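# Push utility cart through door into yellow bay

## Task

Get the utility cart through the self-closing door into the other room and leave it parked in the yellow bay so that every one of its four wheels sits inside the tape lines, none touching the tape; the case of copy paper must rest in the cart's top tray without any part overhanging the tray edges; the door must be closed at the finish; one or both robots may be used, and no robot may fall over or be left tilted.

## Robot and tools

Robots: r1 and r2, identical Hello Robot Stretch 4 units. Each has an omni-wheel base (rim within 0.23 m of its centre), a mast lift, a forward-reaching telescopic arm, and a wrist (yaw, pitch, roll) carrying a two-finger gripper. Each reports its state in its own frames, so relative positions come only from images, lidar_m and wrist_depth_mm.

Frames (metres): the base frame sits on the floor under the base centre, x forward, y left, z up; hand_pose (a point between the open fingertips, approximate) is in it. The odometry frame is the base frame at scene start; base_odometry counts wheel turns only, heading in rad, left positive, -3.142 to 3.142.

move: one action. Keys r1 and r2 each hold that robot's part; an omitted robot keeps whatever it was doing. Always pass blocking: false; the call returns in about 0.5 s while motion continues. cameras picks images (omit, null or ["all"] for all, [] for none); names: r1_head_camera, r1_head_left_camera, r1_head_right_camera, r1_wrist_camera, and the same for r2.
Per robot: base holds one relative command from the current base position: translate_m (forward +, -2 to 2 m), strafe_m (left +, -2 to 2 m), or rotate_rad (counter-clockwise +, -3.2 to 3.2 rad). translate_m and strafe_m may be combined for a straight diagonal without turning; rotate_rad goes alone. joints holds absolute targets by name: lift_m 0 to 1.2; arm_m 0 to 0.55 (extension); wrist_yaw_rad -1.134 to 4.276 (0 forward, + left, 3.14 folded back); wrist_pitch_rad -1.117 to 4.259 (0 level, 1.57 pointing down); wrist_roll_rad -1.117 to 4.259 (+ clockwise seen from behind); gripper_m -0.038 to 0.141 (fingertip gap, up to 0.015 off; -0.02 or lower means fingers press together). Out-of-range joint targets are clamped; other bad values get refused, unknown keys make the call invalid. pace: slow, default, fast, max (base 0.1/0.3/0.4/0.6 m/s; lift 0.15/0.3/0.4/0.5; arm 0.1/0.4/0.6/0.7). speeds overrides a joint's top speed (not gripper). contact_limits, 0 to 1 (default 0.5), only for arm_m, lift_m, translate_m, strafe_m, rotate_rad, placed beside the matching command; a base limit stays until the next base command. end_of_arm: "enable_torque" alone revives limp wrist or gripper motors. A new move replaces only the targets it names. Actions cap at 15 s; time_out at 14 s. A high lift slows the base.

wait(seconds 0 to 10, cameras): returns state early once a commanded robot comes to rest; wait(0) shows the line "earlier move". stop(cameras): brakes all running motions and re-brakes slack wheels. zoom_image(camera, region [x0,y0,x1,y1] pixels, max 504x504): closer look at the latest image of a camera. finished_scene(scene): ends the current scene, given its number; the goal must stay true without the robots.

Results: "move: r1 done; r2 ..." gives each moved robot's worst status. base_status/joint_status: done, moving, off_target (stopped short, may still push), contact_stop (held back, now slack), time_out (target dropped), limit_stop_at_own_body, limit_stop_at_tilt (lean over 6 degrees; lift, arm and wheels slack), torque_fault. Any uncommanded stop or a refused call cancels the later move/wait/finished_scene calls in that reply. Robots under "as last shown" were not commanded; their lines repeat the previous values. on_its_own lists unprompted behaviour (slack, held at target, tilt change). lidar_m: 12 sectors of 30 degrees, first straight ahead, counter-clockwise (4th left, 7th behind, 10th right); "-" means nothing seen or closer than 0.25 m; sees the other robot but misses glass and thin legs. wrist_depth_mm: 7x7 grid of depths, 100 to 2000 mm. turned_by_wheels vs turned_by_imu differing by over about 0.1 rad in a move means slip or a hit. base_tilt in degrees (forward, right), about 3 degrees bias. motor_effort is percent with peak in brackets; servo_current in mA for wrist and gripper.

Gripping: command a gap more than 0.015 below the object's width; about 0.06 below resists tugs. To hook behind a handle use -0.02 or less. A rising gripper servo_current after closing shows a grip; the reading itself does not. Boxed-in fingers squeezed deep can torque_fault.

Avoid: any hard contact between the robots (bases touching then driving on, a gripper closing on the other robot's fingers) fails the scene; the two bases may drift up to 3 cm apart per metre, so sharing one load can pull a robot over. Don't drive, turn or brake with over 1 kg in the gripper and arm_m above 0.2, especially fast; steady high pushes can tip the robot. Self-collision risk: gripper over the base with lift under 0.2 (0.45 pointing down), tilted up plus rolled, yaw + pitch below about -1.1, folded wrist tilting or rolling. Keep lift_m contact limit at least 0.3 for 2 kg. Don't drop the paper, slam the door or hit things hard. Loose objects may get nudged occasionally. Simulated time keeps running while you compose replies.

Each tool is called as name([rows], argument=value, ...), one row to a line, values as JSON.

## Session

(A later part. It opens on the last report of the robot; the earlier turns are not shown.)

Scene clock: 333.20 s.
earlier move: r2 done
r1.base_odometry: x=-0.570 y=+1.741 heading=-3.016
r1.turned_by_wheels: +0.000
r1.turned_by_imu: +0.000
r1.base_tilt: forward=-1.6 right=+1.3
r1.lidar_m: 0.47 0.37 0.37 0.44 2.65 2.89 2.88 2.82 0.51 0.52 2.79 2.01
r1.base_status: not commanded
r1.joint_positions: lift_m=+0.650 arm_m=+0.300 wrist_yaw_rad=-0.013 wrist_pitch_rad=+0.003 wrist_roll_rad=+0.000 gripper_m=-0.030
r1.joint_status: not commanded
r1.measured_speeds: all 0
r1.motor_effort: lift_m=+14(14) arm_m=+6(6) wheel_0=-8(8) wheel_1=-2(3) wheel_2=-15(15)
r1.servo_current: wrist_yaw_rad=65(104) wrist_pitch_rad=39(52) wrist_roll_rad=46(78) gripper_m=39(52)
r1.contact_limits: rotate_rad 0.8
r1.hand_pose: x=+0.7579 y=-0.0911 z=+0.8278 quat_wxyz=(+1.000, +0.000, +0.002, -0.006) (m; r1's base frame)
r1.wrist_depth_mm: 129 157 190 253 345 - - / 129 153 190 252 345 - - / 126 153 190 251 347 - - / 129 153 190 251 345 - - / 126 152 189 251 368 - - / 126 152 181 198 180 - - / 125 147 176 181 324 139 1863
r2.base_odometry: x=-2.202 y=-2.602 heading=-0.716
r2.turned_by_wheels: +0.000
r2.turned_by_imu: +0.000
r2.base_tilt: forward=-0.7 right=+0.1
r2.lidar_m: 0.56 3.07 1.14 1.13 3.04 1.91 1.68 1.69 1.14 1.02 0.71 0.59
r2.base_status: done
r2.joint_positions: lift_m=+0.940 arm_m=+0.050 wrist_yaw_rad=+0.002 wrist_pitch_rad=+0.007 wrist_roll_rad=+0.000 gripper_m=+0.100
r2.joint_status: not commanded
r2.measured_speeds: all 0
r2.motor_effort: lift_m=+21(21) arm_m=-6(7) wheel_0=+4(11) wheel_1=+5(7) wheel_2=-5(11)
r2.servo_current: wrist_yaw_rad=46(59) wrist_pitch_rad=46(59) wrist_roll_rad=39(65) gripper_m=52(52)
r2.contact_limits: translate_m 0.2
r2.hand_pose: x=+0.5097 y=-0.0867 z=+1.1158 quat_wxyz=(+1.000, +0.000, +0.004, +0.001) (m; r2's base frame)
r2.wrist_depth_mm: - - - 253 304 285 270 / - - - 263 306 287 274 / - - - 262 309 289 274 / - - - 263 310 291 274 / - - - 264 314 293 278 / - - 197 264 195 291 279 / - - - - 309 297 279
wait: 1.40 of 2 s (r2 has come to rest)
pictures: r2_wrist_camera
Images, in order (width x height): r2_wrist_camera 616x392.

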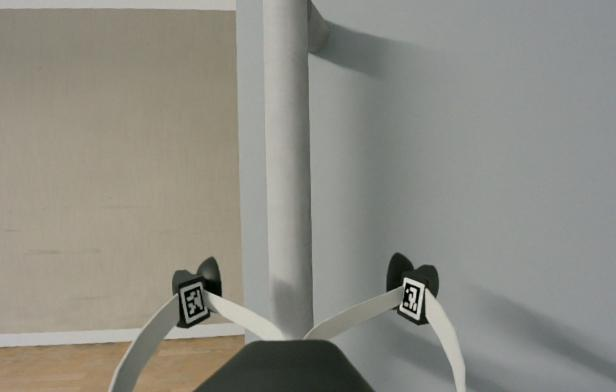

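move(r2={"base":{"translate_m":0.015,"strafe_m":0.012},"pace":"slow","contact_limits":{"translate_m":0.2}}, blocking=false, cameras=[])

wait(seconds=1, cameras=[])

move(r2={"joints":{"gripper_m":-0.025}}, blocking=false, cameras=[])

wait(seconds=2.5, cameras=["r2_wrist_camera","r1_head_camera"])

Scene clock: 343.80 s.
move: r2 moving
r1: as last shown
r1.lidar_m: 0.49 0.36 0.37 0.44 2.70 2.92 2.89 2.81 0.49 0.51 2.77 2.08
r1.motor_effort: lift_m=+14(14) arm_m=+6(6) wheel_0=-8(8) wheel_1=-3(3) wheel_2=-15(15)
r1.servo_current: wrist_yaw_rad=85(91) wrist_pitch_rad=46(46) wrist_roll_rad=46(46) gripper_m=33(46)
r1.contact_limits: rotate_rad 0.8
r1.wrist_depth_mm: 129 157 190 252 345 - - / 129 152 190 252 343 - - / 126 153 190 251 345 - - / 129 153 190 250 343 - - / 126 152 190 249 366 - - / 126 152 181 198 181 - - / 125 147 176 180 324 139 1863
r2.base_odometry: x=-2.189 y=-2.603 heading=-0.717
r2.turned_by_wheels: +0.000
r2.turned_by_imu: +0.000
r2.base_tilt: forward=-0.7 right=+0.1
r2.lidar_m: 0.52 3.06 1.17 1.13 3.05 1.90 1.69 1.69 1.18 1.03 0.71 0.59
r2.base_status: translate_m moving; strafe_m moving
r2.joint_positions: lift_m=+0.940 arm_m=+0.050 wrist_yaw_rad=+0.002 wrist_pitch_rad=+0.007 wrist_roll_rad=+0.000 gripper_m=+0.100
r2.joint_status: not commanded
r2.measured_speeds: translate_m=+0.030 strafe_m=+0.025 rotate_rad=+0.001 lift_m=+0.000 arm_m=+0.000 wrist_yaw_rad=+0.000 wrist_pitch_rad=+0.000 wrist_roll_rad=+0.000
r2.motor_effort: lift_m=+21(21) arm_m=-7(7) wheel_0=-1(8) wheel_1=+6(8) wheel_2=-8(10)
r2.servo_current: wrist_yaw_rad=33(52) wrist_pitch_rad=52(52) wrist_roll_rad=46(59) gripper_m=52(59)
r2.contact_limits: translate_m 0.2
r2.hand_pose: x=+0.5097 y=-0.0867 z=+1.1158 quat_wxyz=(+1.000, +0.000, +0.004, +0.001) (m; r2's base frame)
r2.wrist_depth_mm: - - - 283 298 279 264 / - - - 312 301 281 265 / - - - 246 301 282 270 / - - - 256 306 285 270 / - - - 257 306 287 272 / - - 195 251 195 286 274 / - - - - 304 286 273
pictures: none
No camera images: "cameras" was empty.

Scene clock: 344.43 s.
earlier move: r2 done
r1.base_odometry: x=-0.570 y=+1.741 heading=-3.016
r1.turned_by_wheels: +0.000
r1.turned_by_imu: +0.000
r1.base_tilt: forward=-1.6 right=+1.3
r1.lidar_m: 0.49 0.38 0.37 0.43 2.69 2.90 2.91 2.82 0.50 0.53 2.74 2.06
r1.base_status: not commanded
r1.joint_positions: lift_m=+0.650 arm_m=+0.300 wrist_yaw_rad=-0.013 wrist_pitch_rad=+0.003 wrist_roll_rad=+0.000 gripper_m=-0.030
r1.joint_status: not commanded
r1.measured_speeds: all 0
r1.motor_effort: lift_m=+14(14) arm_m=+6(6) wheel_0=-8(8) wheel_1=-3(3) wheel_2=-15(15)
r1.servo_current: wrist_yaw_rad=104(111) wrist_pitch_rad=46(52) wrist_roll_rad=39(65) gripper_m=46(52)
r1.contact_limits: rotate_rad 0.8
r1.hand_pose: x=+0.7579 y=-0.0911 z=+0.8278 quat_wxyz=(+1.000, +0.000, +0.002, -0.006) (m; r1's base frame)
r1.wrist_depth_mm: 129 157 190 252 347 - - / 129 152 190 251 345 - - / 126 153 191 252 345 - - / 129 152 190 250 345 - - / 126 152 190 250 368 - - / 126 152 181 198 181 - - / 125 147 176 181 324 139 1921
r2.base_odometry: x=-2.183 y=-2.603 heading=-0.716
r2.turned_by_wheels: +0.000
r2.turned_by_imu: +0.000
r2.base_tilt: forward=-0.7 right=+0.1
r2.lidar_m: 0.51 3.08 1.14 1.13 3.03 1.91 1.69 1.70 1.16 1.03 0.69 0.59
r2.base_status: done
r2.joint_positions: lift_m=+0.940 arm_m=+0.050 wrist_yaw_rad=+0.002 wrist_pitch_rad=+0.007 wrist_roll_rad=+0.000 gripper_m=+0.100
r2.joint_status: not commanded
r2.measured_speeds: all 0
r2.motor_effort: lift_m=+21(21) arm_m=-7(7) wheel_0=-3(8) wheel_1=+3(8) wheel_2=-6(10)
r2.servo_current: wrist_yaw_rad=46(52) wrist_pitch_rad=46(52) wrist_roll_rad=52(59) gripper_m=52(59)
r2.contact_limits: translate_m 0.2
r2.hand_pose: x=+0.5097 y=-0.0867 z=+1.1158 quat_wxyz=(+1.000, +0.000, +0.004, +0.001) (m; r2's base frame)
r2.wrist_depth_mm: - - - 241 294 277 259 / - - - 242 297 276 263 / - - - 243 298 279 264 / - - - 246 301 279 266 / - - - 251 304 283 268 / - - 195 244 195 281 270 / - - - - 301 282 272
wait: 0.63 of 1 s (r2 has come to rest)
pictures: none
No camera images: "cameras" was empty.

Scene clock: 344.93 s.
move: r2 moving
r1: as last shown
r1.lidar_m: 0.47 0.37 0.36 0.43 2.66 2.90 2.90 2.80 0.51 0.52 2.77 2.06
r1.motor_effort: lift_m=+14(14) arm_m=+6(6) wheel_0=-7(8) wheel_1=-3(3) wheel_2=-15(15)
r1.servo_current: wrist_yaw_rad=72(104) wrist_pitch_rad=33(46) wrist_roll_rad=39(65) gripper_m=39(46)
r1.contact_limits: rotate_rad 0.8
r1.wrist_depth_mm: 129 157 190 252 345 - - / 129 153 190 251 345 - - / 126 152 190 251 347 - - / 129 153 190 251 345 - - / 126 153 190 251 368 - - / 126 152 182 198 181 - - / 126 146 176 181 322 139 1921
r2.base_odometry: x=-2.183 y=-2.603 heading=-0.716
r2.turned_by_wheels: +0.000
r2.turned_by_imu: +0.000
r2.base_tilt: forward=-0.7 right=+0.0
r2.lidar_m: 0.53 3.07 1.15 1.12 3.07 1.89 1.70 1.72 1.19 1.04 0.70 0.58
r2.base_status: not commanded
r2.joint_positions: lift_m=+0.940 arm_m=+0.050 wrist_yaw_rad=+0.002 wrist_pitch_rad=+0.007 wrist_roll_rad=+0.000 gripper_m=+0.083
r2.joint_status: gripper_m moving
r2.measured_speeds: all 0
r2.motor_effort: lift_m=+21(21) arm_m=-7(7) wheel_0=-3(4) wheel_1=+3(4) wheel_2=-5(6)
r2.servo_current: wrist_yaw_rad=52(52) wrist_pitch_rad=52(52) wrist_roll_rad=46(59) gripper_m=117(117)
r2.contact_limits: translate_m 0.2
r2.hand_pose: x=+0.5097 y=-0.0867 z=+1.1158 quat_wxyz=(+1.000, +0.000, +0.004, +0.001) (m; r2's base frame)
r2.wrist_depth_mm: - - - 241 293 277 262 / - - - 243 296 278 263 / - - - 243 298 278 263 / - - - 247 300 281 266 / - - - 251 300 283 268 / - - 196 247 193 282 270 / - - - - 303 279 271
pictures: none
No camera images: "cameras" was empty.

Scene clock: 346.40 s.
earlier move: r2 done
r1.base_odometry: x=-0.570 y=+1.741 heading=-3.016
r1.turned_by_wheels: +0.000
r1.turned_by_imu: +0.000
r1.base_tilt: forward=-1.6 right=+1.3
r1.lidar_m: 0.48 0.38 0.38 0.43 2.68 2.91 2.89 2.80 0.49 0.52 2.75 2.06
r1.base_status: not commanded
r1.joint_positions: lift_m=+0.650 arm_m=+0.300 wrist_yaw_rad=-0.013 wrist_pitch_rad=+0.003 wrist_roll_rad=+0.000 gripper_m=-0.030
r1.joint_status: not commanded
r1.measured_speeds: all 0
r1.motor_effort: lift_m=+14(14) arm_m=+6(6) wheel_0=-8(8) wheel_1=-3(3) wheel_2=-15(15)
r1.servo_current: wrist_yaw_rad=65(104) wrist_pitch_rad=46(52) wrist_roll_rad=65(65) gripper_m=39(52)
r1.contact_limits: rotate_rad 0.8
r1.hand_pose: x=+0.7579 y=-0.0911 z=+0.8278 quat_wxyz=(+1.000, +0.000, +0.002, -0.006) (m; r1's base frame)
r1.wrist_depth_mm: 129 156 190 253 345 - - / 129 152 190 252 343 - - / 126 153 190 252 345 - - / 130 152 190 252 345 - - / 126 152 189 251 366 - - / 126 152 181 199 181 - - / 125 147 176 181 324 138 1921
r2.base_odometry: x=-2.183 y=-2.603 heading=-0.716
r2.turned_by_wheels: +0.000
r2.turned_by_imu: +0.000
r2.base_tilt: forward=-0.7 right=+0.0
r2.lidar_m: 0.53 3.05 1.15 1.11 3.04 1.92 1.69 1.71 1.18 1.03 0.70 0.59
r2.base_status: not commanded
r2.joint_positions: lift_m=+0.940 arm_m=+0.050 wrist_yaw_rad=+0.002 wrist_pitch_rad=+0.007 wrist_roll_rad=+0.000 gripper_m=-0.024
r2.joint_status: all done
r2.measured_speeds: all 0
r2.motor_effort: lift_m=+21(21) arm_m=-7(7) wheel_0=-3(4) wheel_1=+4(4) wheel_2=-5(6)
r2.servo_current: wrist_yaw_rad=52(52) wrist_pitch_rad=52(52) wrist_roll_rad=46(59) gripper_m=104(169)
r2.contact_limits: translate_m 0.2
r2.hand_pose: x=+0.5097 y=-0.0867 z=+1.1158 quat_wxyz=(+1.000, +0.000, +0.004, +0.001) (m; r2's base frame)
r2.wrist_depth_mm: - - - 241 293 276 260 / - - - 242 296 276 262 / - - - 243 298 278 265 / - - - 247 298 281 266 / - - - 245 303 282 268 / - - 187 199 181 283 270 / - - - - 303 278 272
wait: 1.47 of 2.5 s (r2 has come to rest)
pictures: r1_head_camera, r2_wrist_camera
Images, in order (width x height): r1_head_camera 420x560, r2_wrist_camera 616x392.

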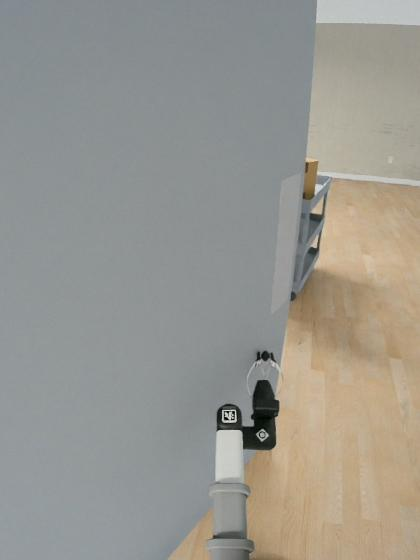

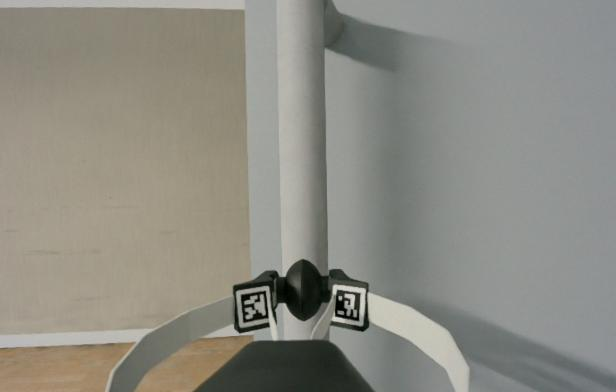

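move(r2={"base":{"translate_m":-0.04},"joints":{"gripper_m":0.09}}, blocking=false, cameras=[])

wait(seconds=1.5, cameras=[])

move(r2={"base":{"rotate_rad":-0.17}}, blocking=false, cameras=[])

wait(seconds=1.5, cameras=[])

move(r2={"base":{"translate_m":0.03,"strafe_m":0.09},"contact_limits":{"translate_m":0.2}}, blocking=false, cameras=[])

wait(seconds=2, cameras=["r2_wrist_camera"])

Scene clock: 358.07 s.
move: r2 moving
r1: as last shown
r1.lidar_m: 0.47 0.37 0.36 0.41 2.66 2.92 2.89 2.81 0.48 0.53 2.78 2.03
r1.motor_effort: lift_m=+14(14) arm_m=+6(6) wheel_0=-8(8) wheel_1=-2(3) wheel_2=-15(15)
r1.servo_current: wrist_yaw_rad=72(85) wrist_pitch_rad=39(52) wrist_roll_rad=46(52) gripper_m=46(52)
r1.contact_limits: rotate_rad 0.8
r1.wrist_depth_mm: 129 157 190 253 345 - - / 129 152 191 252 343 - - / 126 153 191 250 343 - - / 130 153 190 250 343 - - / 126 153 190 251 366 - - / 126 151 181 198 181 - - / 125 147 176 180 322 139 1983
r2.base_odometry: x=-2.204 y=-2.584 heading=-0.717
r2.turned_by_wheels: +0.000
r2.turned_by_imu: +0.000
r2.base_tilt: forward=-0.7 right=+0.1
r2.lidar_m: 0.55 3.07 1.16 1.11 2.99 1.87 1.66 1.67 1.18 1.04 0.73 0.63
r2.base_status: translate_m moving
r2.joint_positions: lift_m=+0.940 arm_m=+0.050 wrist_yaw_rad=+0.002 wrist_pitch_rad=+0.007 wrist_roll_rad=+0.000 gripper_m=+0.002
r2.joint_status: gripper_m moving
r2.measured_speeds: translate_m=-0.083 strafe_m=+0.001 rotate_rad=+0.001 lift_m=+0.000 arm_m=+0.000 wrist_yaw_rad=+0.000 wrist_pitch_rad=+0.000 wrist_roll_rad=+0.000
r2.motor_effort: lift_m=+21(21) arm_m=-7(7) wheel_0=-2(10) wheel_1=-5(7) wheel_2=+4(12)
r2.servo_current: wrist_yaw_rad=46(52) wrist_pitch_rad=52(52) wrist_roll_rad=52(52) gripper_m=91(124)
r2.hand_pose: x=+0.5097 y=-0.0867 z=+1.1158 quat_wxyz=(+1.000, +0.000, +0.004, +0.001) (m; r2's base frame)
r2.wrist_depth_mm: - - - 268 319 296 282 / - - - 274 320 298 285 / - - - 336 325 301 286 / - - - 338 325 303 289 / - - - 271 327 306 289 / - - 187 195 183 307 291 / - - - - 325 301 293
pictures: none
No camera images: "cameras" was empty.

Scene clock: 359.43 s.
earlier move: r2 done
r1.base_odometry: x=-0.570 y=+1.741 heading=-3.016
r1.turned_by_wheels: +0.000
r1.turned_by_imu: +0.000
r1.base_tilt: forward=-1.6 right=+1.3
r1.lidar_m: 0.48 0.38 0.37 0.42 2.70 2.90 2.90 2.84 0.51 0.50 2.75 2.05
r1.base_status: not commanded
r1.joint_positions: lift_m=+0.650 arm_m=+0.300 wrist_yaw_rad=-0.013 wrist_pitch_rad=+0.003 wrist_roll_rad=+0.000 gripper_m=-0.030
r1.joint_status: not commanded
r1.measured_speeds: all 0
r1.motor_effort: lift_m=+14(14) arm_m=+6(6) wheel_0=-8(8) wheel_1=-2(3) wheel_2=-15(15)
r1.servo_current: wrist_yaw_rad=72(104) wrist_pitch_rad=46(52) wrist_roll_rad=52(65) gripper_m=46(52)
r1.contact_limits: rotate_rad 0.8
r1.hand_pose: x=+0.7579 y=-0.0911 z=+0.8278 quat_wxyz=(+1.000, +0.000, +0.002, -0.006) (m; r1's base frame)
r1.wrist_depth_mm: 129 157 190 252 345 - - / 130 153 191 252 343 - - / 127 153 190 252 347 - - / 129 152 189 251 347 - - / 126 152 190 251 368 - - / 126 151 181 198 181 - - / 125 146 176 180 322 139 1863
r2.base_odometry: x=-2.213 y=-2.577 heading=-0.717
r2.turned_by_wheels: +0.000
r2.turned_by_imu: +0.000
r2.base_tilt: forward=-0.6 right=+0.0
r2.lidar_m: 0.57 3.09 1.13 1.12 2.98 1.87 1.66 1.68 1.18 1.05 0.73 0.65
r2.base_status: done
r2.joint_positions: lift_m=+0.940 arm_m=+0.050 wrist_yaw_rad=+0.002 wrist_pitch_rad=+0.007 wrist_roll_rad=+0.000 gripper_m=+0.090
r2.joint_status: all done
r2.measured_speeds: all 0
r2.motor_effort: lift_m=+21(21) arm_m=-7(7) wheel_0=-3(10) wheel_1=-3(7) wheel_2=+5(12)
r2.servo_current: wrist_yaw_rad=59(59) wrist_pitch_rad=46(52) wrist_roll_rad=46(59) gripper_m=59(124)
r2.hand_pose: x=+0.5097 y=-0.0867 z=+1.1158 quat_wxyz=(+1.000, +0.000, +0.004, +0.001) (m; r2's base frame)
r2.wrist_depth_mm: - - - 286 332 310 293 / - - - 285 334 312 296 / - - - 287 336 314 297 / - - - 353 340 315 298 / - - - 355 336 319 300 / - - 192 289 191 319 303 / - - - - 336 315 306
wait: 1.37 of 1.5 s (r2 has come to rest)
pictures: none
No camera images: "cameras" was empty.

Scene clock: 359.93 s.
move: r2 moving
r1: as last shown
r1.lidar_m: 0.48 0.37 0.35 0.45 2.66 2.91 2.91 2.80 0.50 0.52 2.77 2.07
r1.motor_effort: lift_m=+14(14) arm_m=+6(6) wheel_0=-8(8) wheel_1=-3(3) wheel_2=-15(15)
r1.servo_current: wrist_yaw_rad=85(98) wrist_pitch_rad=46(52) wrist_roll_rad=52(52) gripper_m=46(52)
r1.contact_limits: rotate_rad 0.8
r1.wrist_depth_mm: 129 157 190 253 345 - - / 130 153 190 251 345 - - / 126 153 190 251 345 - - / 129 152 190 251 342 - - / 126 152 190 251 368 - - / 126 151 180 199 181 - - / 125 147 176 181 325 139 1863
r2.base_odometry: x=-2.212 y=-2.577 heading=-0.874
r2.turned_by_wheels: -0.157
r2.turned_by_imu: -0.153
r2.base_tilt: forward=-0.7 right=+0.1
r2.lidar_m: 0.57 3.08 1.22 1.11 3.96 2.09 1.68 1.65 1.30 1.05 0.82 0.67
r2.base_status: rotate_rad moving
r2.joint_positions: lift_m=+0.940 arm_m=+0.050 wrist_yaw_rad=+0.002 wrist_pitch_rad=+0.007 wrist_roll_rad=+0.000 gripper_m=+0.090
r2.joint_status: not commanded
r2.measured_speeds: translate_m=+0.003 strafe_m=-0.001 rotate_rad=-0.230 lift_m=+0.000 arm_m=+0.000 wrist_yaw_rad=+0.000 wrist_pitch_rad=+0.000 wrist_roll_rad=+0.000
r2.motor_effort: lift_m=+21(21) arm_m=-6(7) wheel_0=+4(7) wheel_1=+5(8) wheel_2=+5(10)
r2.servo_current: wrist_yaw_rad=52(65) wrist_pitch_rad=46(52) wrist_roll_rad=52(59) gripper_m=52(59)
r2.hand_pose: x=+0.5097 y=-0.0867 z=+1.1158 quat_wxyz=(+1.000, +0.000, +0.004, +0.001) (m; r2's base frame)
r2.wrist_depth_mm: - - 327 353 338 327 315 / - - 357 351 340 329 319 / - - 364 357 343 330 320 / - - 362 357 345 334 322 / - - 297 359 345 336 325 / - - 193 359 191 334 329 / - - 296 - 349 336 330
pictures: none
No camera images: "cameras" was empty.

Scene clock: 360.33 s.
earlier move: r2 done
r1.base_odometry: x=-0.570 y=+1.741 heading=-3.016
r1.turned_by_wheels: +0.000
r1.turned_by_imu: +0.000
r1.base_tilt: forward=-1.6 right=+1.3
r1.lidar_m: 0.49 0.38 0.37 0.43 2.70 2.91 2.91 2.81 0.49 0.52 2.77 2.05
r1.base_status: not commanded
r1.joint_positions: lift_m=+0.650 arm_m=+0.300 wrist_yaw_rad=-0.013 wrist_pitch_rad=+0.003 wrist_roll_rad=+0.000 gripper_m=-0.030
r1.joint_status: not commanded
r1.measured_speeds: all 0
r1.motor_effort: lift_m=+14(14) arm_m=+6(6) wheel_0=-8(8) wheel_1=-3(3) wheel_2=-15(15)
r1.servo_current: wrist_yaw_rad=78(98) wrist_pitch_rad=39(52) wrist_roll_rad=46(65) gripper_m=39(52)
r1.contact_limits: rotate_rad 0.8
r1.hand_pose: x=+0.7579 y=-0.0911 z=+0.8278 quat_wxyz=(+1.000, +0.000, +0.002, -0.006) (m; r1's base frame)
r1.wrist_depth_mm: 129 157 191 253 347 - - / 130 153 190 253 343 - - / 126 152 190 251 345 - - / 129 153 190 251 345 - - / 126 152 189 250 366 - - / 126 151 181 198 181 - - / 125 146 176 180 324 139 1921
r2.base_odometry: x=-2.213 y=-2.577 heading=-0.886
r2.turned_by_wheels: -0.012
r2.turned_by_imu: -0.012
r2.base_tilt: forward=-0.7 right=+0.0
r2.lidar_m: 0.56 3.07 1.20 1.12 4.02 2.07 1.67 1.67 1.32 1.05 0.83 0.65
r2.base_status: done
r2.joint_positions: lift_m=+0.940 arm_m=+0.050 wrist_yaw_rad=+0.002 wrist_pitch_rad=+0.007 wrist_roll_rad=+0.000 gripper_m=+0.090
r2.joint_status: not commanded
r2.measured_speeds: all 0
r2.motor_effort: lift_m=+21(21) arm_m=-6(7) wheel_0=+3(7) wheel_1=+4(8) wheel_2=+4(10)
r2.servo_current: wrist_yaw_rad=46(65) wrist_pitch_rad=46(52) wrist_roll_rad=52(59) gripper_m=52(59)
r2.hand_pose: x=+0.5097 y=-0.0867 z=+1.1158 quat_wxyz=(+1.000, +0.000, +0.004, +0.001) (m; r2's base frame)
r2.wrist_depth_mm: - - 357 351 338 332 319 / - - 359 351 340 332 324 / - - 364 357 342 332 325 / - - 366 357 347 336 327 / - - 366 359 347 340 329 / - - 194 362 191 338 332 / - - 296 - 351 342 334
wait: 0.40 of 1.5 s (r2 has come to rest)
pictures: none
No camera images: "cameras" was empty.

Scene clock: 360.83 s.
move: r2 moving
r1: as last shown
r1.lidar_m: 0.48 0.37 0.37 0.42 2.70 2.89 2.90 2.85 0.51 0.51 2.75 2.05
r1.motor_effort: lift_m=+14(14) arm_m=+6(6) wheel_0=-8(8) wheel_1=-2(3) wheel_2=-15(15)
r1.servo_current: wrist_yaw_rad=72(85) wrist_pitch_rad=39(52) wrist_roll_rad=39(65) gripper_m=52(52)
r1.contact_limits: rotate_rad 0.8
r1.wrist_depth_mm: 129 156 190 252 345 - - / 130 152 190 252 343 - - / 126 152 190 251 345 - - / 130 153 190 250 345 - - / 126 152 190 249 366 - - / 126 152 180 199 181 - - / 126 146 176 181 324 139 1921
r2.base_odometry: x=-2.183 y=-2.565 heading=-0.886
r2.turned_by_wheels: +0.000
r2.turned_by_imu: +0.000
r2.base_tilt: forward=-0.7 right=+0.1
r2.lidar_m: 0.55 3.04 1.17 1.08 4.05 2.08 1.70 1.69 1.32 1.08 0.84 0.65
r2.base_status: translate_m moving; strafe_m moving
r2.joint_positions: lift_m=+0.940 arm_m=+0.050 wrist_yaw_rad=+0.002 wrist_pitch_rad=+0.007 wrist_roll_rad=+0.000 gripper_m=+0.090
r2.joint_status: not commanded
r2.measured_speeds: translate_m=+0.038 strafe_m=+0.116 rotate_rad=-0.004 lift_m=+0.000 arm_m=+0.000 wrist_yaw_rad=+0.000 wrist_pitch_rad=+0.000 wrist_roll_rad=+0.000
r2.motor_effort: lift_m=+21(21) arm_m=-7(7) wheel_0=-7(11) wheel_1=+10(12) wheel_2=-7(8)
r2.servo_current: wrist_yaw_rad=46(59) wrist_pitch_rad=46(52) wrist_roll_rad=52(59) gripper_m=46(52)
r2.contact_limits: translate_m 0.2
r2.hand_pose: x=+0.5097 y=-0.0867 z=+1.1158 quat_wxyz=(+1.000, +0.000, +0.004, +0.001) (m; r2's base frame)
r2.wrist_depth_mm: - - 307 343 332 324 315 / - - 351 347 334 327 317 / - - 351 349 336 329 320 / - - 294 351 342 330 322 / - - 293 353 340 332 324 / - - 193 355 191 332 327 / - - 290 - 343 334 327
pictures: none
No camera images: "cameras" was empty.

Scene clock: 361.83 s.
earlier move: r2 done
r1.base_odometry: x=-0.570 y=+1.741 heading=-3.016
r1.turned_by_wheels: +0.000
r1.turned_by_imu: +0.000
r1.base_tilt: forward=-1.6 right=+1.3
r1.lidar_m: 0.48 0.38 0.36 0.42 2.66 2.90 2.89 2.82 0.49 0.51 2.77 2.07
r1.base_status: not commanded
r1.joint_positions: lift_m=+0.650 arm_m=+0.300 wrist_yaw_rad=-0.013 wrist_pitch_rad=+0.003 wrist_roll_rad=+0.000 gripper_m=-0.030
r1.joint_status: not commanded
r1.measured_speeds: all 0
r1.motor_effort: lift_m=+14(14) arm_m=+6(6) wheel_0=-7(8) wheel_1=-3(3) wheel_2=-15(15)
r1.servo_current: wrist_yaw_rad=91(91) wrist_pitch_rad=52(52) wrist_roll_rad=46(65) gripper_m=39(52)
r1.contact_limits: rotate_rad 0.8
r1.hand_pose: x=+0.7579 y=-0.0911 z=+0.8278 quat_wxyz=(+1.000, +0.000, +0.002, -0.006) (m; r1's base frame)
r1.wrist_depth_mm: 130 157 190 252 345 - - / 129 153 190 251 343 - - / 126 153 190 251 347 - - / 129 152 190 250 343 - - / 126 152 190 250 368 - - / 126 152 181 199 181 - - / 125 147 176 181 324 139 1863
r2.base_odometry: x=-2.124 y=-2.543 heading=-0.886
r2.turned_by_wheels: +0.000
r2.turned_by_imu: +0.001
r2.base_tilt: forward=-0.7 right=+0.0
r2.lidar_m: 0.56 3.03 1.11 1.02 4.15 2.16 1.72 1.72 1.35 1.14 0.79 0.62
r2.base_status: done
r2.joint_positions: lift_m=+0.940 arm_m=+0.050 wrist_yaw_rad=+0.002 wrist_pitch_rad=+0.007 wrist_roll_rad=+0.000 gripper_m=+0.090
r2.joint_status: not commanded
r2.measured_speeds: all 0
r2.motor_effort: lift_m=+21(21) arm_m=-6(7) wheel_0=-1(11) wheel_1=+2(12) wheel_2=-4(9)
r2.servo_current: wrist_yaw_rad=59(65) wrist_pitch_rad=46(59) wrist_roll_rad=33(65) gripper_m=46(59)
r2.contact_limits: translate_m 0.2
r2.hand_pose: x=+0.5097 y=-0.0867 z=+1.1158 quat_wxyz=(+1.000, +0.000, +0.004, +0.001) (m; r2's base frame)
r2.wrist_depth_mm: - - - 256 319 309 301 / - - - 259 322 312 303 / - - - 264 322 314 306 / - - - 330 324 314 307 / - - - 330 327 317 309 / - - 194 262 191 320 310 / - - - - 329 317 312
wait: 1.00 of 2 s (r2 has come to rest)
pictures: r2_wrist_camera
Images, in order (width x height): r2_wrist_camera 616x392.

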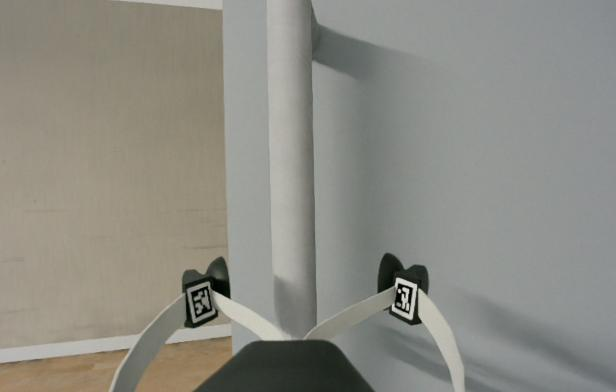

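move(r2={"base":{"translate_m":0.07,"strafe_m":0.008},"pace":"slow","contact_limits":{"translate_m":0.15}}, blocking=false, cameras=[])

wait(seconds=2, cameras=["r2_wrist_camera"])

move(r2={"joints":{"gripper_m":-0.025}}, blocking=false, cameras=[])

wait(seconds=2.5, cameras=["r2_wrist_camera"])

Scene clock: 367.60 s.
move: r2 moving
r1: as last shown
r1.lidar_m: 0.48 0.38 0.36 0.42 2.70 2.90 2.90 2.80 0.51 0.51 2.77 2.05
r1.motor_effort: lift_m=+14(14) arm_m=+6(6) wheel_0=-8(8) wheel_1=-3(3) wheel_2=-15(15)
r1.servo_current: wrist_yaw_rad=85(85) wrist_pitch_rad=52(52) wrist_roll_rad=59(59) gripper_m=39(46)
r1.contact_limits: rotate_rad 0.8
r1.wrist_depth_mm: 129 157 190 252 347 - - / 129 152 190 252 343 - - / 126 152 191 252 345 - - / 129 152 191 250 345 - - / 126 152 189 251 368 - - / 126 151 181 198 181 - - / 125 147 176 181 322 139 1921
r2.base_odometry: x=-2.115 y=-2.552 heading=-0.886
r2.turned_by_wheels: +0.000
r2.turned_by_imu: +0.001
r2.base_tilt: forward=-0.7 right=+0.0
r2.lidar_m: 0.51 3.01 1.11 1.01 4.22 2.15 1.75 1.74 1.41 1.12 0.81 0.62
r2.base_status: translate_m moving; strafe_m moving
r2.joint_positions: lift_m=+0.940 arm_m=+0.050 wrist_yaw_rad=+0.002 wrist_pitch_rad=+0.007 wrist_roll_rad=+0.000 gripper_m=+0.090
r2.joint_status: not commanded
r2.measured_speeds: translate_m=+0.049 strafe_m=+0.005 rotate_rad=+0.002 lift_m=+0.000 arm_m=+0.000 wrist_yaw_rad=+0.000 wrist_pitch_rad=+0.000 wrist_roll_rad=+0.000
r2.motor_effort: lift_m=+21(21) arm_m=-6(7) wheel_0=+6(8) wheel_1=+6(7) wheel_2=-9(10)
r2.servo_current: wrist_yaw_rad=46(59) wrist_pitch_rad=46(59) wrist_roll_rad=39(52) gripper_m=46(59)
r2.contact_limits: translate_m 0.15
r2.hand_pose: x=+0.5097 y=-0.0867 z=+1.1158 quat_wxyz=(+1.000, +0.000, +0.004, +0.001) (m; r2's base frame)
r2.wrist_depth_mm: - - - 246 310 298 290 / - - - 248 310 301 293 / - - - 250 312 301 294 / - - - 247 314 304 297 / - - - 320 315 307 298 / - - 193 249 190 307 300 / - - - - 317 307 301
pictures: none
No camera images: "cameras" was empty.

Scene clock: 369.07 s.
earlier move: r2 done
r1.base_odometry: x=-0.570 y=+1.741 heading=-3.016
r1.turned_by_wheels: +0.000
r1.turned_by_imu: +0.000
r1.base_tilt: forward=-1.6 right=+1.3
r1.lidar_m: 0.48 0.38 0.36 0.44 2.66 2.90 2.91 2.81 0.49 0.52 2.75 2.06
r1.base_status: not commanded
r1.joint_positions: lift_m=+0.650 arm_m=+0.300 wrist_yaw_rad=-0.013 wrist_pitch_rad=+0.003 wrist_roll_rad=+0.000 gripper_m=-0.030
r1.joint_status: not commanded
r1.measured_speeds: all 0
r1.motor_effort: lift_m=+14(14) arm_m=+6(6) wheel_0=-8(8) wheel_1=-3(3) wheel_2=-15(15)
r1.servo_current: wrist_yaw_rad=65(91) wrist_pitch_rad=33(52) wrist_roll_rad=46(65) gripper_m=46(52)
r1.contact_limits: rotate_rad 0.8
r1.hand_pose: x=+0.7579 y=-0.0911 z=+0.8278 quat_wxyz=(+1.000, +0.000, +0.002, -0.006) (m; r1's base frame)
r1.wrist_depth_mm: 129 157 190 252 343 - - / 130 152 190 252 343 - - / 126 153 190 251 345 - - / 130 152 190 251 347 - - / 126 152 190 250 368 - - / 126 152 180 198 181 - - / 125 147 176 180 322 138 1921
r2.base_odometry: x=-2.074 y=-2.592 heading=-0.886
r2.turned_by_wheels: +0.000
r2.turned_by_imu: +0.000
r2.base_tilt: forward=-0.7 right=+0.1
r2.lidar_m: 0.49 2.94 1.13 1.02 4.32 2.20 1.80 1.77 1.41 1.11 0.72 0.52
r2.base_status: done
r2.joint_positions: lift_m=+0.940 arm_m=+0.050 wrist_yaw_rad=+0.002 wrist_pitch_rad=+0.007 wrist_roll_rad=+0.000 gripper_m=+0.090
r2.joint_status: not commanded
r2.measured_speeds: all 0
r2.motor_effort: lift_m=+21(21) arm_m=-7(7) wheel_0=+4(8) wheel_1=+4(8) wheel_2=-6(10)
r2.servo_current: wrist_yaw_rad=46(59) wrist_pitch_rad=52(59) wrist_roll_rad=52(59) gripper_m=46(59)
r2.contact_limits: translate_m 0.15
r2.hand_pose: x=+0.5097 y=-0.0867 z=+1.1158 quat_wxyz=(+1.000, +0.000, +0.004, +0.001) (m; r2's base frame)
r2.wrist_depth_mm: - - 271 190 252 245 240 / - - 272 188 255 248 240 / - - 274 186 256 249 241 / - - 276 187 259 250 243 / - - 277 191 259 253 246 / - - 194 189 198 253 247 / - - - - 263 253 249
wait: 1.47 of 2 s (r2 has come to rest)
pictures: r2_wrist_camera
Images, in order (width x height): r2_wrist_camera 616x392.

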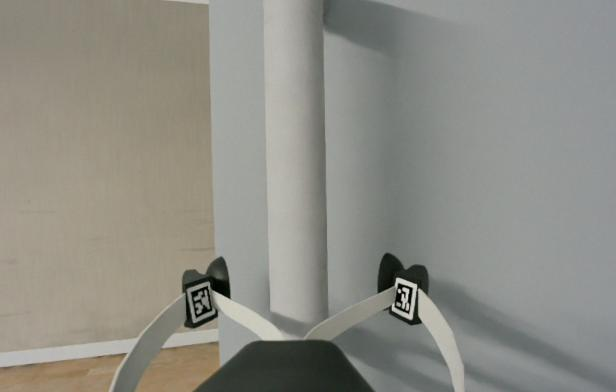

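Scene clock: 369.57 s.
move: r2 moving
r1: as last shown
r1.lidar_m: 0.48 0.36 0.35 0.39 2.67 2.90 2.91 2.79 0.50 0.51 2.78 2.05
r1.servo_current: wrist_yaw_rad=91(91) wrist_pitch_rad=39(52) wrist_roll_rad=52(59) gripper_m=39(46)
r1.contact_limits: rotate_rad 0.8
r1.wrist_depth_mm: 129 157 190 254 345 - - / 130 153 191 253 345 - - / 126 153 190 252 345 - - / 129 153 190 250 345 - - / 126 152 190 251 368 - - / 126 152 181 199 182 - - / 125 147 176 181 324 139 1921
r2.base_odometry: x=-2.074 y=-2.592 heading=-0.886
r2.turned_by_wheels: +0.000
r2.turned_by_imu: +0.000
r2.base_tilt: forward=-0.6 right=+0.1
r2.lidar_m: 0.46 2.96 1.11 1.02 4.32 2.22 1.79 1.77 1.40 1.10 0.71 0.51
r2.base_status: not commanded
r2.joint_positions: lift_m=+0.940 arm_m=+0.050 wrist_yaw_rad=+0.002 wrist_pitch_rad=+0.007 wrist_roll_rad=+0.000 gripper_m=+0.072
r2.joint_status: gripper_m moving
r2.measured_speeds: all 0
r2.motor_effort: lift_m=+21(21) arm_m=-7(7) wheel_0=+4(4) wheel_1=+3(4) wheel_2=-6(6)
r2.servo_current: wrist_yaw_rad=39(52) wrist_pitch_rad=52(52) wrist_roll_rad=52(52) gripper_m=111(111)
r2.contact_limits: translate_m 0.15
r2.hand_pose: x=+0.5097 y=-0.0867 z=+1.1158 quat_wxyz=(+1.000, +0.000, +0.004, +0.001) (m; r2's base frame)
r2.wrist_depth_mm: - - 270 190 252 245 239 / - - 272 187 255 248 241 / - - 273 186 257 249 243 / - - 277 187 257 251 243 / - - 278 191 258 252 246 / - - 192 189 193 253 247 / - - 283 - 263 253 249
pictures: none
No camera images: "cameras" was empty.

Scene clock: 370.93 s.
earlier move: r2 done
r1.base_odometry: x=-0.570 y=+1.741 heading=-3.015
r1.turned_by_wheels: +0.000
r1.turned_by_imu: +0.001
r1.base_tilt: forward=-1.6 right=+1.3
r1.lidar_m: 0.50 0.38 0.38 0.42 2.65 2.90 2.90 2.81 0.48 0.51 2.76 2.06
r1.base_status: not commanded
r1.joint_positions: lift_m=+0.650 arm_m=+0.300 wrist_yaw_rad=-0.013 wrist_pitch_rad=+0.003 wrist_roll_rad=+0.000 gripper_m=-0.030
r1.joint_status: not commanded
r1.measured_speeds: all 0
r1.motor_effort: lift_m=+14(14) arm_m=+6(6) wheel_0=-8(8) wheel_1=-3(3) wheel_2=-9(15)
r1.servo_current: wrist_yaw_rad=85(91) wrist_pitch_rad=46(52) wrist_roll_rad=39(72) gripper_m=39(52)
r1.contact_limits: rotate_rad 0.8
r1.hand_pose: x=+0.7580 y=-0.0911 z=+0.8278 quat_wxyz=(+1.000, +0.000, +0.002, -0.006) (m; r1's base frame)
r1.wrist_depth_mm: 138 169 198 263 - - - / 132 164 200 263 366 - - / 132 160 200 262 362 - - / 132 164 198 263 357 - - / 132 160 198 262 359 - - / 132 159 184 198 178 - - / 135 149 191 185 178 1708 1921
r2.base_odometry: x=-2.074 y=-2.592 heading=-0.886
r2.turned_by_wheels: +0.000
r2.turned_by_imu: +0.001
r2.base_tilt: forward=-0.6 right=+0.1
r2.lidar_m: 0.45 2.95 1.11 1.02 4.29 2.22 1.77 1.77 1.38 1.13 0.69 0.53
r2.base_status: not commanded
r2.joint_positions: lift_m=+0.940 arm_m=+0.050 wrist_yaw_rad=+0.002 wrist_pitch_rad=+0.007 wrist_roll_rad=+0.000 gripper_m=-0.024
r2.joint_status: all done
r2.measured_speeds: all 0
r2.motor_effort: lift_m=+21(21) arm_m=-7(7) wheel_0=+4(4) wheel_1=+3(4) wheel_2=-2(7)
r2.servo_current: wrist_yaw_rad=39(52) wrist_pitch_rad=59(59) wrist_roll_rad=46(59) gripper_m=111(234)
r2.contact_limits: translate_m 0.15
r2.hand_pose: x=+0.5097 y=-0.0867 z=+1.1158 quat_wxyz=(+1.000, +0.000, +0.004, +0.001) (m; r2's base frame)
r2.wrist_depth_mm: - - 252 166 237 231 225 / - - 254 170 238 231 227 / - - 255 171 242 234 229 / - - 256 173 243 234 229 / - - 260 171 245 237 231 / - - 184 174 182 238 234 / - - 264 - 246 238 235
wait: 1.37 of 2.5 s (r2 has come to rest)
pictures: r2_wrist_camera
Images, in order (width x height): r2_wrist_camera 616x392.

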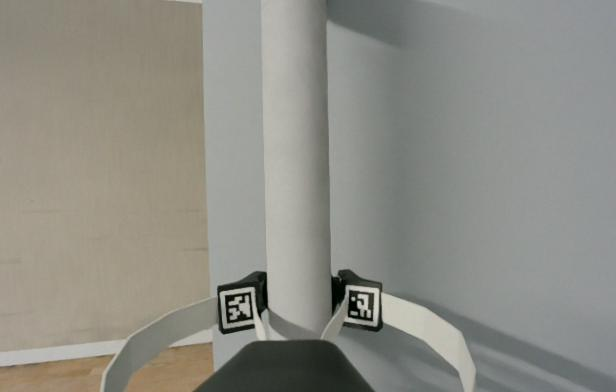

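move(r2={"base":{"translate_m":-0.256,"strafe_m":-0.06},"pace":"slow","contact_limits":{"translate_m":0.6}}, blocking=false, cameras=[])

wait(seconds=4, cameras=["r2_wrist_camera","r2_head_camera","r2_head_left_camera","r1_head_camera"])

Scene clock: 382.17 s.
move: r2 moving
r1: as last shown
r1.base_odometry: x=-0.570 y=+1.740 heading=-3.015
r1.turned_by_wheels: +0.001
r1.base_tilt: forward=-1.6 right=+1.2
r1.lidar_m: 0.49 0.38 0.37 0.44 2.68 2.89 2.91 2.78 0.50 0.51 2.77 2.05
r1.joint_positions: lift_m=+0.650 arm_m=+0.300 wrist_yaw_rad=-0.004 wrist_pitch_rad=+0.003 wrist_roll_rad=+0.000 gripper_m=-0.030
r1.measured_speeds: translate_m=+0.000 strafe_m=+0.000 rotate_rad=+0.004 lift_m=+0.000 arm_m=+0.000 wrist_yaw_rad=+0.049 wrist_pitch_rad=+0.000 wrist_roll_rad=+0.000
r1.motor_effort: lift_m=+14(14) arm_m=+5(6) wheel_0=-5(8) wheel_1=-3(3) wheel_2=-6(9)
r1.servo_current: wrist_yaw_rad=39(78) wrist_pitch_rad=52(52) wrist_roll_rad=59(65) gripper_m=39(46)
r1.contact_limits: rotate_rad 0.8
r1.hand_pose: x=+0.7588 y=-0.0887 z=+0.8278 quat_wxyz=(+1.000, +0.000, +0.002, -0.002) (m; r1's base frame)
r1.wrist_depth_mm: 138 167 202 267 - - - / 135 167 202 266 366 - - / 138 162 202 266 364 - - / 135 162 202 266 362 - - / 138 162 202 265 364 - - / 134 166 183 198 180 - - / 137 148 187 231 166 1921 1921
r2.base_odometry: x=-2.083 y=-2.585 heading=-0.885
r2.turned_by_wheels: +0.000
r2.turned_by_imu: +0.001
r2.base_tilt: forward=-0.6 right=+0.1
r2.lidar_m: 0.42 2.96 1.10 1.02 4.27 2.22 1.78 1.78 1.37 1.11 0.71 0.54
r2.base_status: translate_m moving; strafe_m moving
r2.joint_positions: lift_m=+0.940 arm_m=+0.050 wrist_yaw_rad=+0.004 wrist_pitch_rad=+0.007 wrist_roll_rad=+0.000 gripper_m=-0.024
r2.joint_status: not commanded
r2.measured_speeds: translate_m=-0.049 strafe_m=-0.011 rotate_rad=-0.001 lift_m=+0.000 arm_m=+0.000 wrist_yaw_rad=+0.011 wrist_pitch_rad=+0.000 wrist_roll_rad=+0.000
r2.motor_effort: lift_m=+21(21) arm_m=-7(7) wheel_0=-1(7) wheel_1=-8(10) wheel_2=+16(16)
r2.servo_current: wrist_yaw_rad=46(52) wrist_pitch_rad=52(52) wrist_roll_rad=52(59) gripper_m=117(117)
r2.contact_limits: translate_m 0.6
r2.hand_pose: x=+0.5098 y=-0.0862 z=+1.1158 quat_wxyz=(+1.000, +0.000, +0.004, +0.002) (m; r2's base frame)
r2.wrist_depth_mm: - - 251 166 238 232 226 / - - 255 170 238 231 228 / - - 256 171 242 234 229 / - - 258 173 243 236 231 / - - 259 171 244 237 233 / - - 185 174 182 238 234 / - - 264 - 246 238 236
pictures: none
No camera images: "cameras" was empty.

Scene clock: 385.57 s.
earlier move: r2 done
r1.base_odometry: x=-0.570 y=+1.740 heading=-3.014
r1.turned_by_wheels: +0.000
r1.turned_by_imu: +0.000
r1.base_tilt: forward=-1.6 right=+1.3
r1.lidar_m: 0.68 0.46 0.39 0.43 2.67 2.90 2.89 2.82 0.51 0.53 2.75 2.03
r1.base_status: not commanded
r1.joint_positions: lift_m=+0.650 arm_m=+0.300 wrist_yaw_rad=-0.003 wrist_pitch_rad=+0.003 wrist_roll_rad=+0.000 gripper_m=-0.030
r1.joint_status: not commanded
r1.measured_speeds: all 0
r1.motor_effort: lift_m=+14(14) arm_m=+5(6) wheel_0=-3(8) wheel_1=-2(3) wheel_2=-4(9)
r1.servo_current: wrist_yaw_rad=26(78) wrist_pitch_rad=39(52) wrist_roll_rad=46(72) gripper_m=39(52)
r1.contact_limits: rotate_rad 0.8
r1.hand_pose: x=+0.7589 y=-0.0882 z=+0.8278 quat_wxyz=(+1.000, +0.000, +0.002, -0.001) (m; r1's base frame)
r1.wrist_depth_mm: 322 404 - - - - - / 322 399 - - - - - / 312 399 - - - - - / 322 399 - - 1661 - - / 320 397 - - - - - / 319 397 187 199 177 - - / 317 353 177 183 150 1983 1921
r2.base_odometry: x=-2.282 y=-2.432 heading=-0.884
r2.turned_by_wheels: +0.001
r2.turned_by_imu: +0.005
r2.base_tilt: forward=-0.7 right=+0.0
r2.lidar_m: 0.43 3.20 1.15 1.08 3.63 1.90 1.54 1.53 1.42 1.14 0.93 0.59
r2.base_status: done
r2.joint_positions: lift_m=+0.940 arm_m=+0.050 wrist_yaw_rad=+0.018 wrist_pitch_rad=+0.007 wrist_roll_rad=+0.000 gripper_m=-0.024
r2.joint_status: not commanded
r2.measured_speeds: all 0
r2.motor_effort: lift_m=+21(21) arm_m=-6(7) wheel_0=+8(12) wheel_1=-3(10) wheel_2=+17(22)
r2.servo_current: wrist_yaw_rad=104(111) wrist_pitch_rad=52(52) wrist_roll_rad=46(65) gripper_m=98(117)
r2.contact_limits: translate_m 0.6
r2.hand_pose: x=+0.5110 y=-0.0823 z=+1.1158 quat_wxyz=(+1.000, +0.000, +0.004, +0.009) (m; r2's base frame)
r2.wrist_depth_mm: - - 239 247 251 257 263 / - - 241 249 253 259 264 / - - 244 251 256 260 266 / - - 244 253 256 263 268 / - - 247 215 258 265 270 / - - 178 180 258 266 272 / - 247 249 - 262 272 276
wait: 3.40 of 4 s (r2 has come to rest)
pictures: r1_head_camera, r2_head_camera, r2_head_left_camera, r2_wrist_camera
Images, in order (width x height): r1_head_camera 420x560, r2_head_camera 420x560, r2_head_left_camera 420x672, r2_wrist_camera 616x392.

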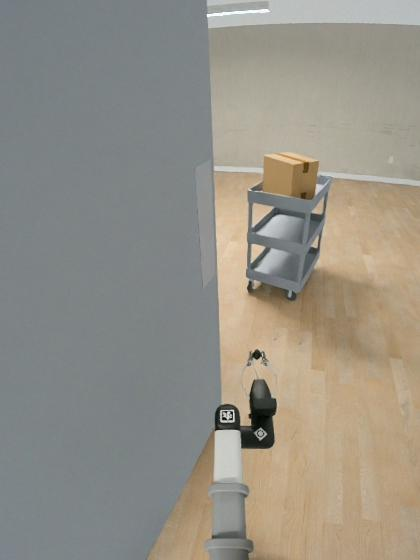

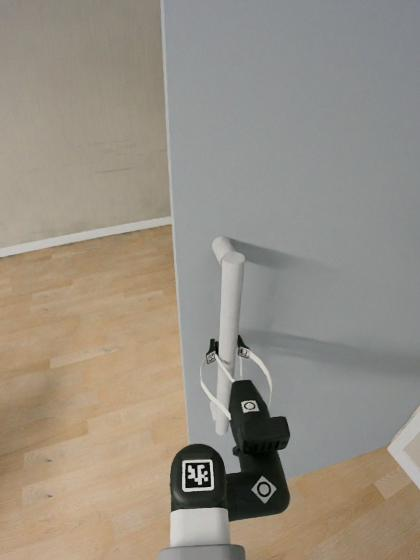

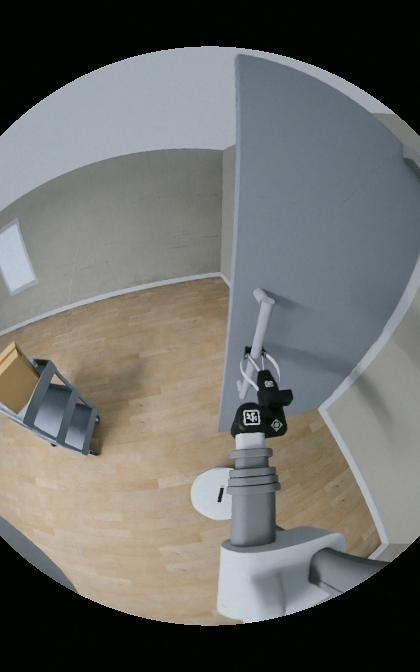

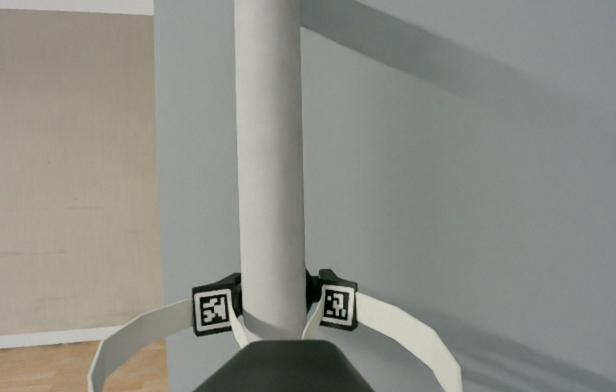

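move(r1={"base":{"rotate_rad":-0.28},"joints":{"arm_m":0.0}}, r2={"base":{"translate_m":-0.09,"strafe_m":-0.035},"pace":"slow","contact_limits":{"translate_m":0.6}}, blocking=false, cameras=[])

wait(seconds=2, cameras=[])

wait(seconds=1, cameras=["r1_head_camera","r1_head_left_camera"])

Scene clock: 401.37 s.
move: r1 moving; r2 moving
r1.base_odometry: x=-0.570 y=+1.740 heading=+3.050
r1.turned_by_wheels: -0.219
r1.turned_by_imu: -0.220
r1.base_tilt: forward=-1.6 right=+1.3
r1.lidar_m: 1.03 0.51 0.41 0.41 2.52 3.00 2.92 3.04 2.56 0.49 2.49 3.51
r1.base_status: rotate_rad moving
r1.joint_positions: lift_m=+0.650 arm_m=+0.249 wrist_yaw_rad=-0.002 wrist_pitch_rad=+0.003 wrist_roll_rad=+0.000 gripper_m=-0.030
r1.joint_status: arm_m moving
r1.measured_speeds: translate_m=-0.001 strafe_m=+0.000 rotate_rad=-0.515 lift_m=+0.000 arm_m=-0.195 wrist_yaw_rad=+0.000 wrist_pitch_rad=+0.000 wrist_roll_rad=+0.000
r1.motor_effort: lift_m=+14(14) arm_m=-7(7) wheel_0=+4(8) wheel_1=+3(8) wheel_2=+2(8)
r1.servo_current: wrist_yaw_rad=59(59) wrist_pitch_rad=46(52) wrist_roll_rad=46(65) gripper_m=33(52)
r1.hand_pose: x=+0.7085 y=-0.0880 z=+0.8278 quat_wxyz=(+1.000, +0.000, +0.002, -0.001) (m; r1's base frame)
r1.wrist_depth_mm: 517 - - - - - - / 525 - - - - - - / 525 - - - - - - / 521 - - - - - - / 517 - - - - - - / 517 - 187 198 - - - / 521 1808 176 180 165 1983 1863
r2.base_odometry: x=-2.293 y=-2.426 heading=-0.882
r2.turned_by_wheels: +0.002
r2.turned_by_imu: +0.003
r2.base_tilt: forward=-0.6 right=+0.1
r2.lidar_m: 0.44 3.22 1.15 1.10 3.59 1.89 1.54 1.52 1.41 1.16 0.93 0.56
r2.base_status: translate_m moving; strafe_m moving
r2.joint_positions: lift_m=+0.940 arm_m=+0.050 wrist_yaw_rad=+0.018 wrist_pitch_rad=+0.007 wrist_roll_rad=+0.000 gripper_m=-0.024
r2.joint_status: not commanded
r2.measured_speeds: translate_m=-0.048 strafe_m=-0.019 rotate_rad=+0.002 lift_m=+0.000 arm_m=+0.000 wrist_yaw_rad=+0.000 wrist_pitch_rad=+0.000 wrist_roll_rad=+0.000
r2.motor_effort: lift_m=+21(21) arm_m=-6(7) wheel_0=+7(10) wheel_1=-5(7) wheel_2=+22(22)
r2.servo_current: wrist_yaw_rad=91(111) wrist_pitch_rad=52(52) wrist_roll_rad=46(59) gripper_m=104(111)
r2.contact_limits: translate_m 0.6
r2.hand_pose: x=+0.5110 y=-0.0823 z=+1.1158 quat_wxyz=(+1.000, +0.000, +0.004, +0.009) (m; r2's base frame)
r2.wrist_depth_mm: - - 240 248 252 259 265 / - - 240 249 255 262 266 / - - 242 251 255 262 268 / - - 244 252 257 264 271 / - - 246 216 260 266 272 / - - 179 181 260 270 274 / - 247 249 - 263 271 276
pictures: none
No camera images: "cameras" was empty.

Scene clock: 402.87 s.
earlier move: r1 done; r2 moving
r1.base_odometry: x=-0.570 y=+1.740 heading=+2.989
r1.turned_by_wheels: -0.061
r1.turned_by_imu: -0.061
r1.base_tilt: forward=-1.6 right=+1.3
r1.lidar_m: 2.03 0.58 0.43 0.39 0.49 3.06 2.93 3.00 2.51 0.49 2.45 3.30
r1.base_status: done
r1.joint_positions: lift_m=+0.650 arm_m=+0.000 wrist_yaw_rad=-0.002 wrist_pitch_rad=+0.003 wrist_roll_rad=+0.000 gripper_m=-0.030
r1.joint_status: all done
r1.measured_speeds: all 0
r1.motor_effort: lift_m=+14(14) arm_m=-5(8) wheel_0=+1(8) wheel_1=+2(8) wheel_2=+1(8)
r1.servo_current: wrist_yaw_rad=39(65) wrist_pitch_rad=39(52) wrist_roll_rad=46(65) gripper_m=39(52)
r1.hand_pose: x=+0.4592 y=-0.0880 z=+0.8278 quat_wxyz=(+1.000, +0.000, +0.002, -0.001) (m; r1's base frame)
r1.wrist_depth_mm: - - - - - - - / - - - - - - - / - - - - - - - / - - - - - - - / - - - - - - - / - - 210 199 - - - / 1921 1808 180 1863 164 1983 1921
r2.base_odometry: x=-2.366 y=-2.385 heading=-0.882
r2.turned_by_wheels: +0.000
r2.turned_by_imu: +0.002
r2.base_tilt: forward=-0.7 right=+0.0
r2.lidar_m: 0.47 3.31 1.18 1.13 3.42 1.76 1.44 1.42 1.41 1.15 1.06 0.57
r2.base_status: translate_m moving; strafe_m moving
r2.joint_positions: lift_m=+0.940 arm_m=+0.050 wrist_yaw_rad=+0.019 wrist_pitch_rad=+0.007 wrist_roll_rad=+0.000 gripper_m=-0.024
r2.joint_status: not commanded
r2.measured_speeds: all 0
r2.motor_effort: lift_m=+21(21) arm_m=-7(7) wheel_0=+10(14) wheel_1=+0(7) wheel_2=+17(23)
r2.servo_current: wrist_yaw_rad=117(117) wrist_pitch_rad=52(59) wrist_roll_rad=52(59) gripper_m=98(111)
r2.contact_limits: translate_m 0.6
r2.hand_pose: x=+0.5111 y=-0.0819 z=+1.1158 quat_wxyz=(+1.000, +0.000, +0.004, +0.010) (m; r2's base frame)
r2.wrist_depth_mm: - - 235 250 260 272 283 / - - 236 250 262 274 286 / - - 237 253 264 276 286 / - - 239 254 263 277 290 / - - 242 256 266 281 290 / - - 179 181 265 282 293 / - 241 244 - 266 287 297
wait: 1.50 of 2 s (r1 has come to rest)
pictures: none
No camera images: "cameras" was empty.

Scene clock: 403.03 s.
earlier move: r2 done
r1.base_odometry: x=-0.570 y=+1.740 heading=+2.989
r1.turned_by_wheels: +0.000
r1.turned_by_imu: +0.000
r1.base_tilt: forward=-1.6 right=+1.3
r1.lidar_m: 2.04 0.60 0.42 0.41 0.52 3.05 2.94 3.02 2.51 0.51 2.48 3.28
r1.base_status: done
r1.joint_positions: lift_m=+0.650 arm_m=+0.000 wrist_yaw_rad=-0.002 wrist_pitch_rad=+0.003 wrist_roll_rad=+0.000 gripper_m=-0.030
r1.joint_status: all done
r1.measured_speeds: all 0
r1.motor_effort: lift_m=+14(14) arm_m=-5(8) wheel_0=+2(8) wheel_1=+2(8) wheel_2=+1(8)
r1.servo_current: wrist_yaw_rad=59(65) wrist_pitch_rad=33(52) wrist_roll_rad=52(65) gripper_m=59(59)
r1.hand_pose: x=+0.4592 y=-0.0880 z=+0.8278 quat_wxyz=(+1.000, +0.000, +0.002, -0.001) (m; r1's base frame)
r1.wrist_depth_mm: - - - - - - - / - - - - - - - / - - - - - - - / - - - - - - - / - - - - - - - / - - 209 200 - - - / 1921 1808 180 1808 165 1983 1983
r2.base_odometry: x=-2.366 y=-2.385 heading=-0.882
r2.turned_by_wheels: +0.000
r2.turned_by_imu: +0.000
r2.base_tilt: forward=-0.7 right=+0.0
r2.lidar_m: 0.47 3.31 1.15 1.15 3.40 1.80 1.43 1.43 1.43 1.14 1.03 0.60
r2.base_status: done
r2.joint_positions: lift_m=+0.940 arm_m=+0.050 wrist_yaw_rad=+0.019 wrist_pitch_rad=+0.007 wrist_roll_rad=+0.000 gripper_m=-0.024
r2.joint_status: not commanded
r2.measured_speeds: all 0
r2.on_its_own: wrist_yaw_rad is at rest, and its servo_current (117 mA) is outside its rest range (0 to 104 mA)
r2.motor_effort: lift_m=+21(21) arm_m=-7(7) wheel_0=+12(14) wheel_1=-1(7) wheel_2=+17(23)
r2.servo_current: wrist_yaw_rad=117(117) wrist_pitch_rad=52(59) wrist_roll_rad=52(59) gripper_m=98(111)
r2.contact_limits: translate_m 0.6
r2.hand_pose: x=+0.5111 y=-0.0819 z=+1.1158 quat_wxyz=(+1.000, +0.000, +0.004, +0.010) (m; r2's base frame)
r2.wrist_depth_mm: - - 236 249 258 273 285 / - - 236 251 263 273 283 / - - 237 253 263 277 287 / - - 239 253 264 278 289 / - - 241 256 267 279 290 / - - 179 182 264 279 293 / - 240 244 - 266 287 297
wait: 0.17 of 1 s (r2 has come to rest)
pictures: r1_head_camera, r1_head_left_camera
Images, in order (width x height): r1_head_camera 420x560, r1_head_left_camera 420x672.

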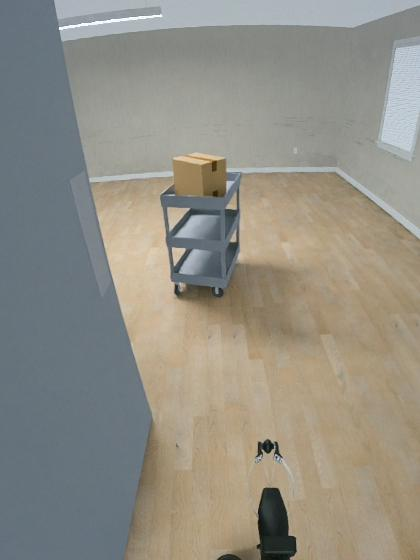

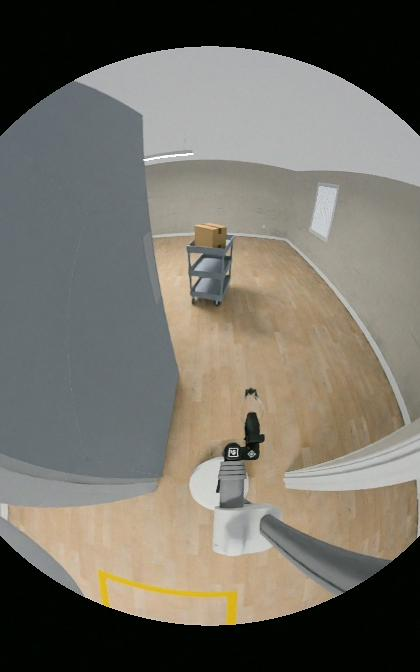

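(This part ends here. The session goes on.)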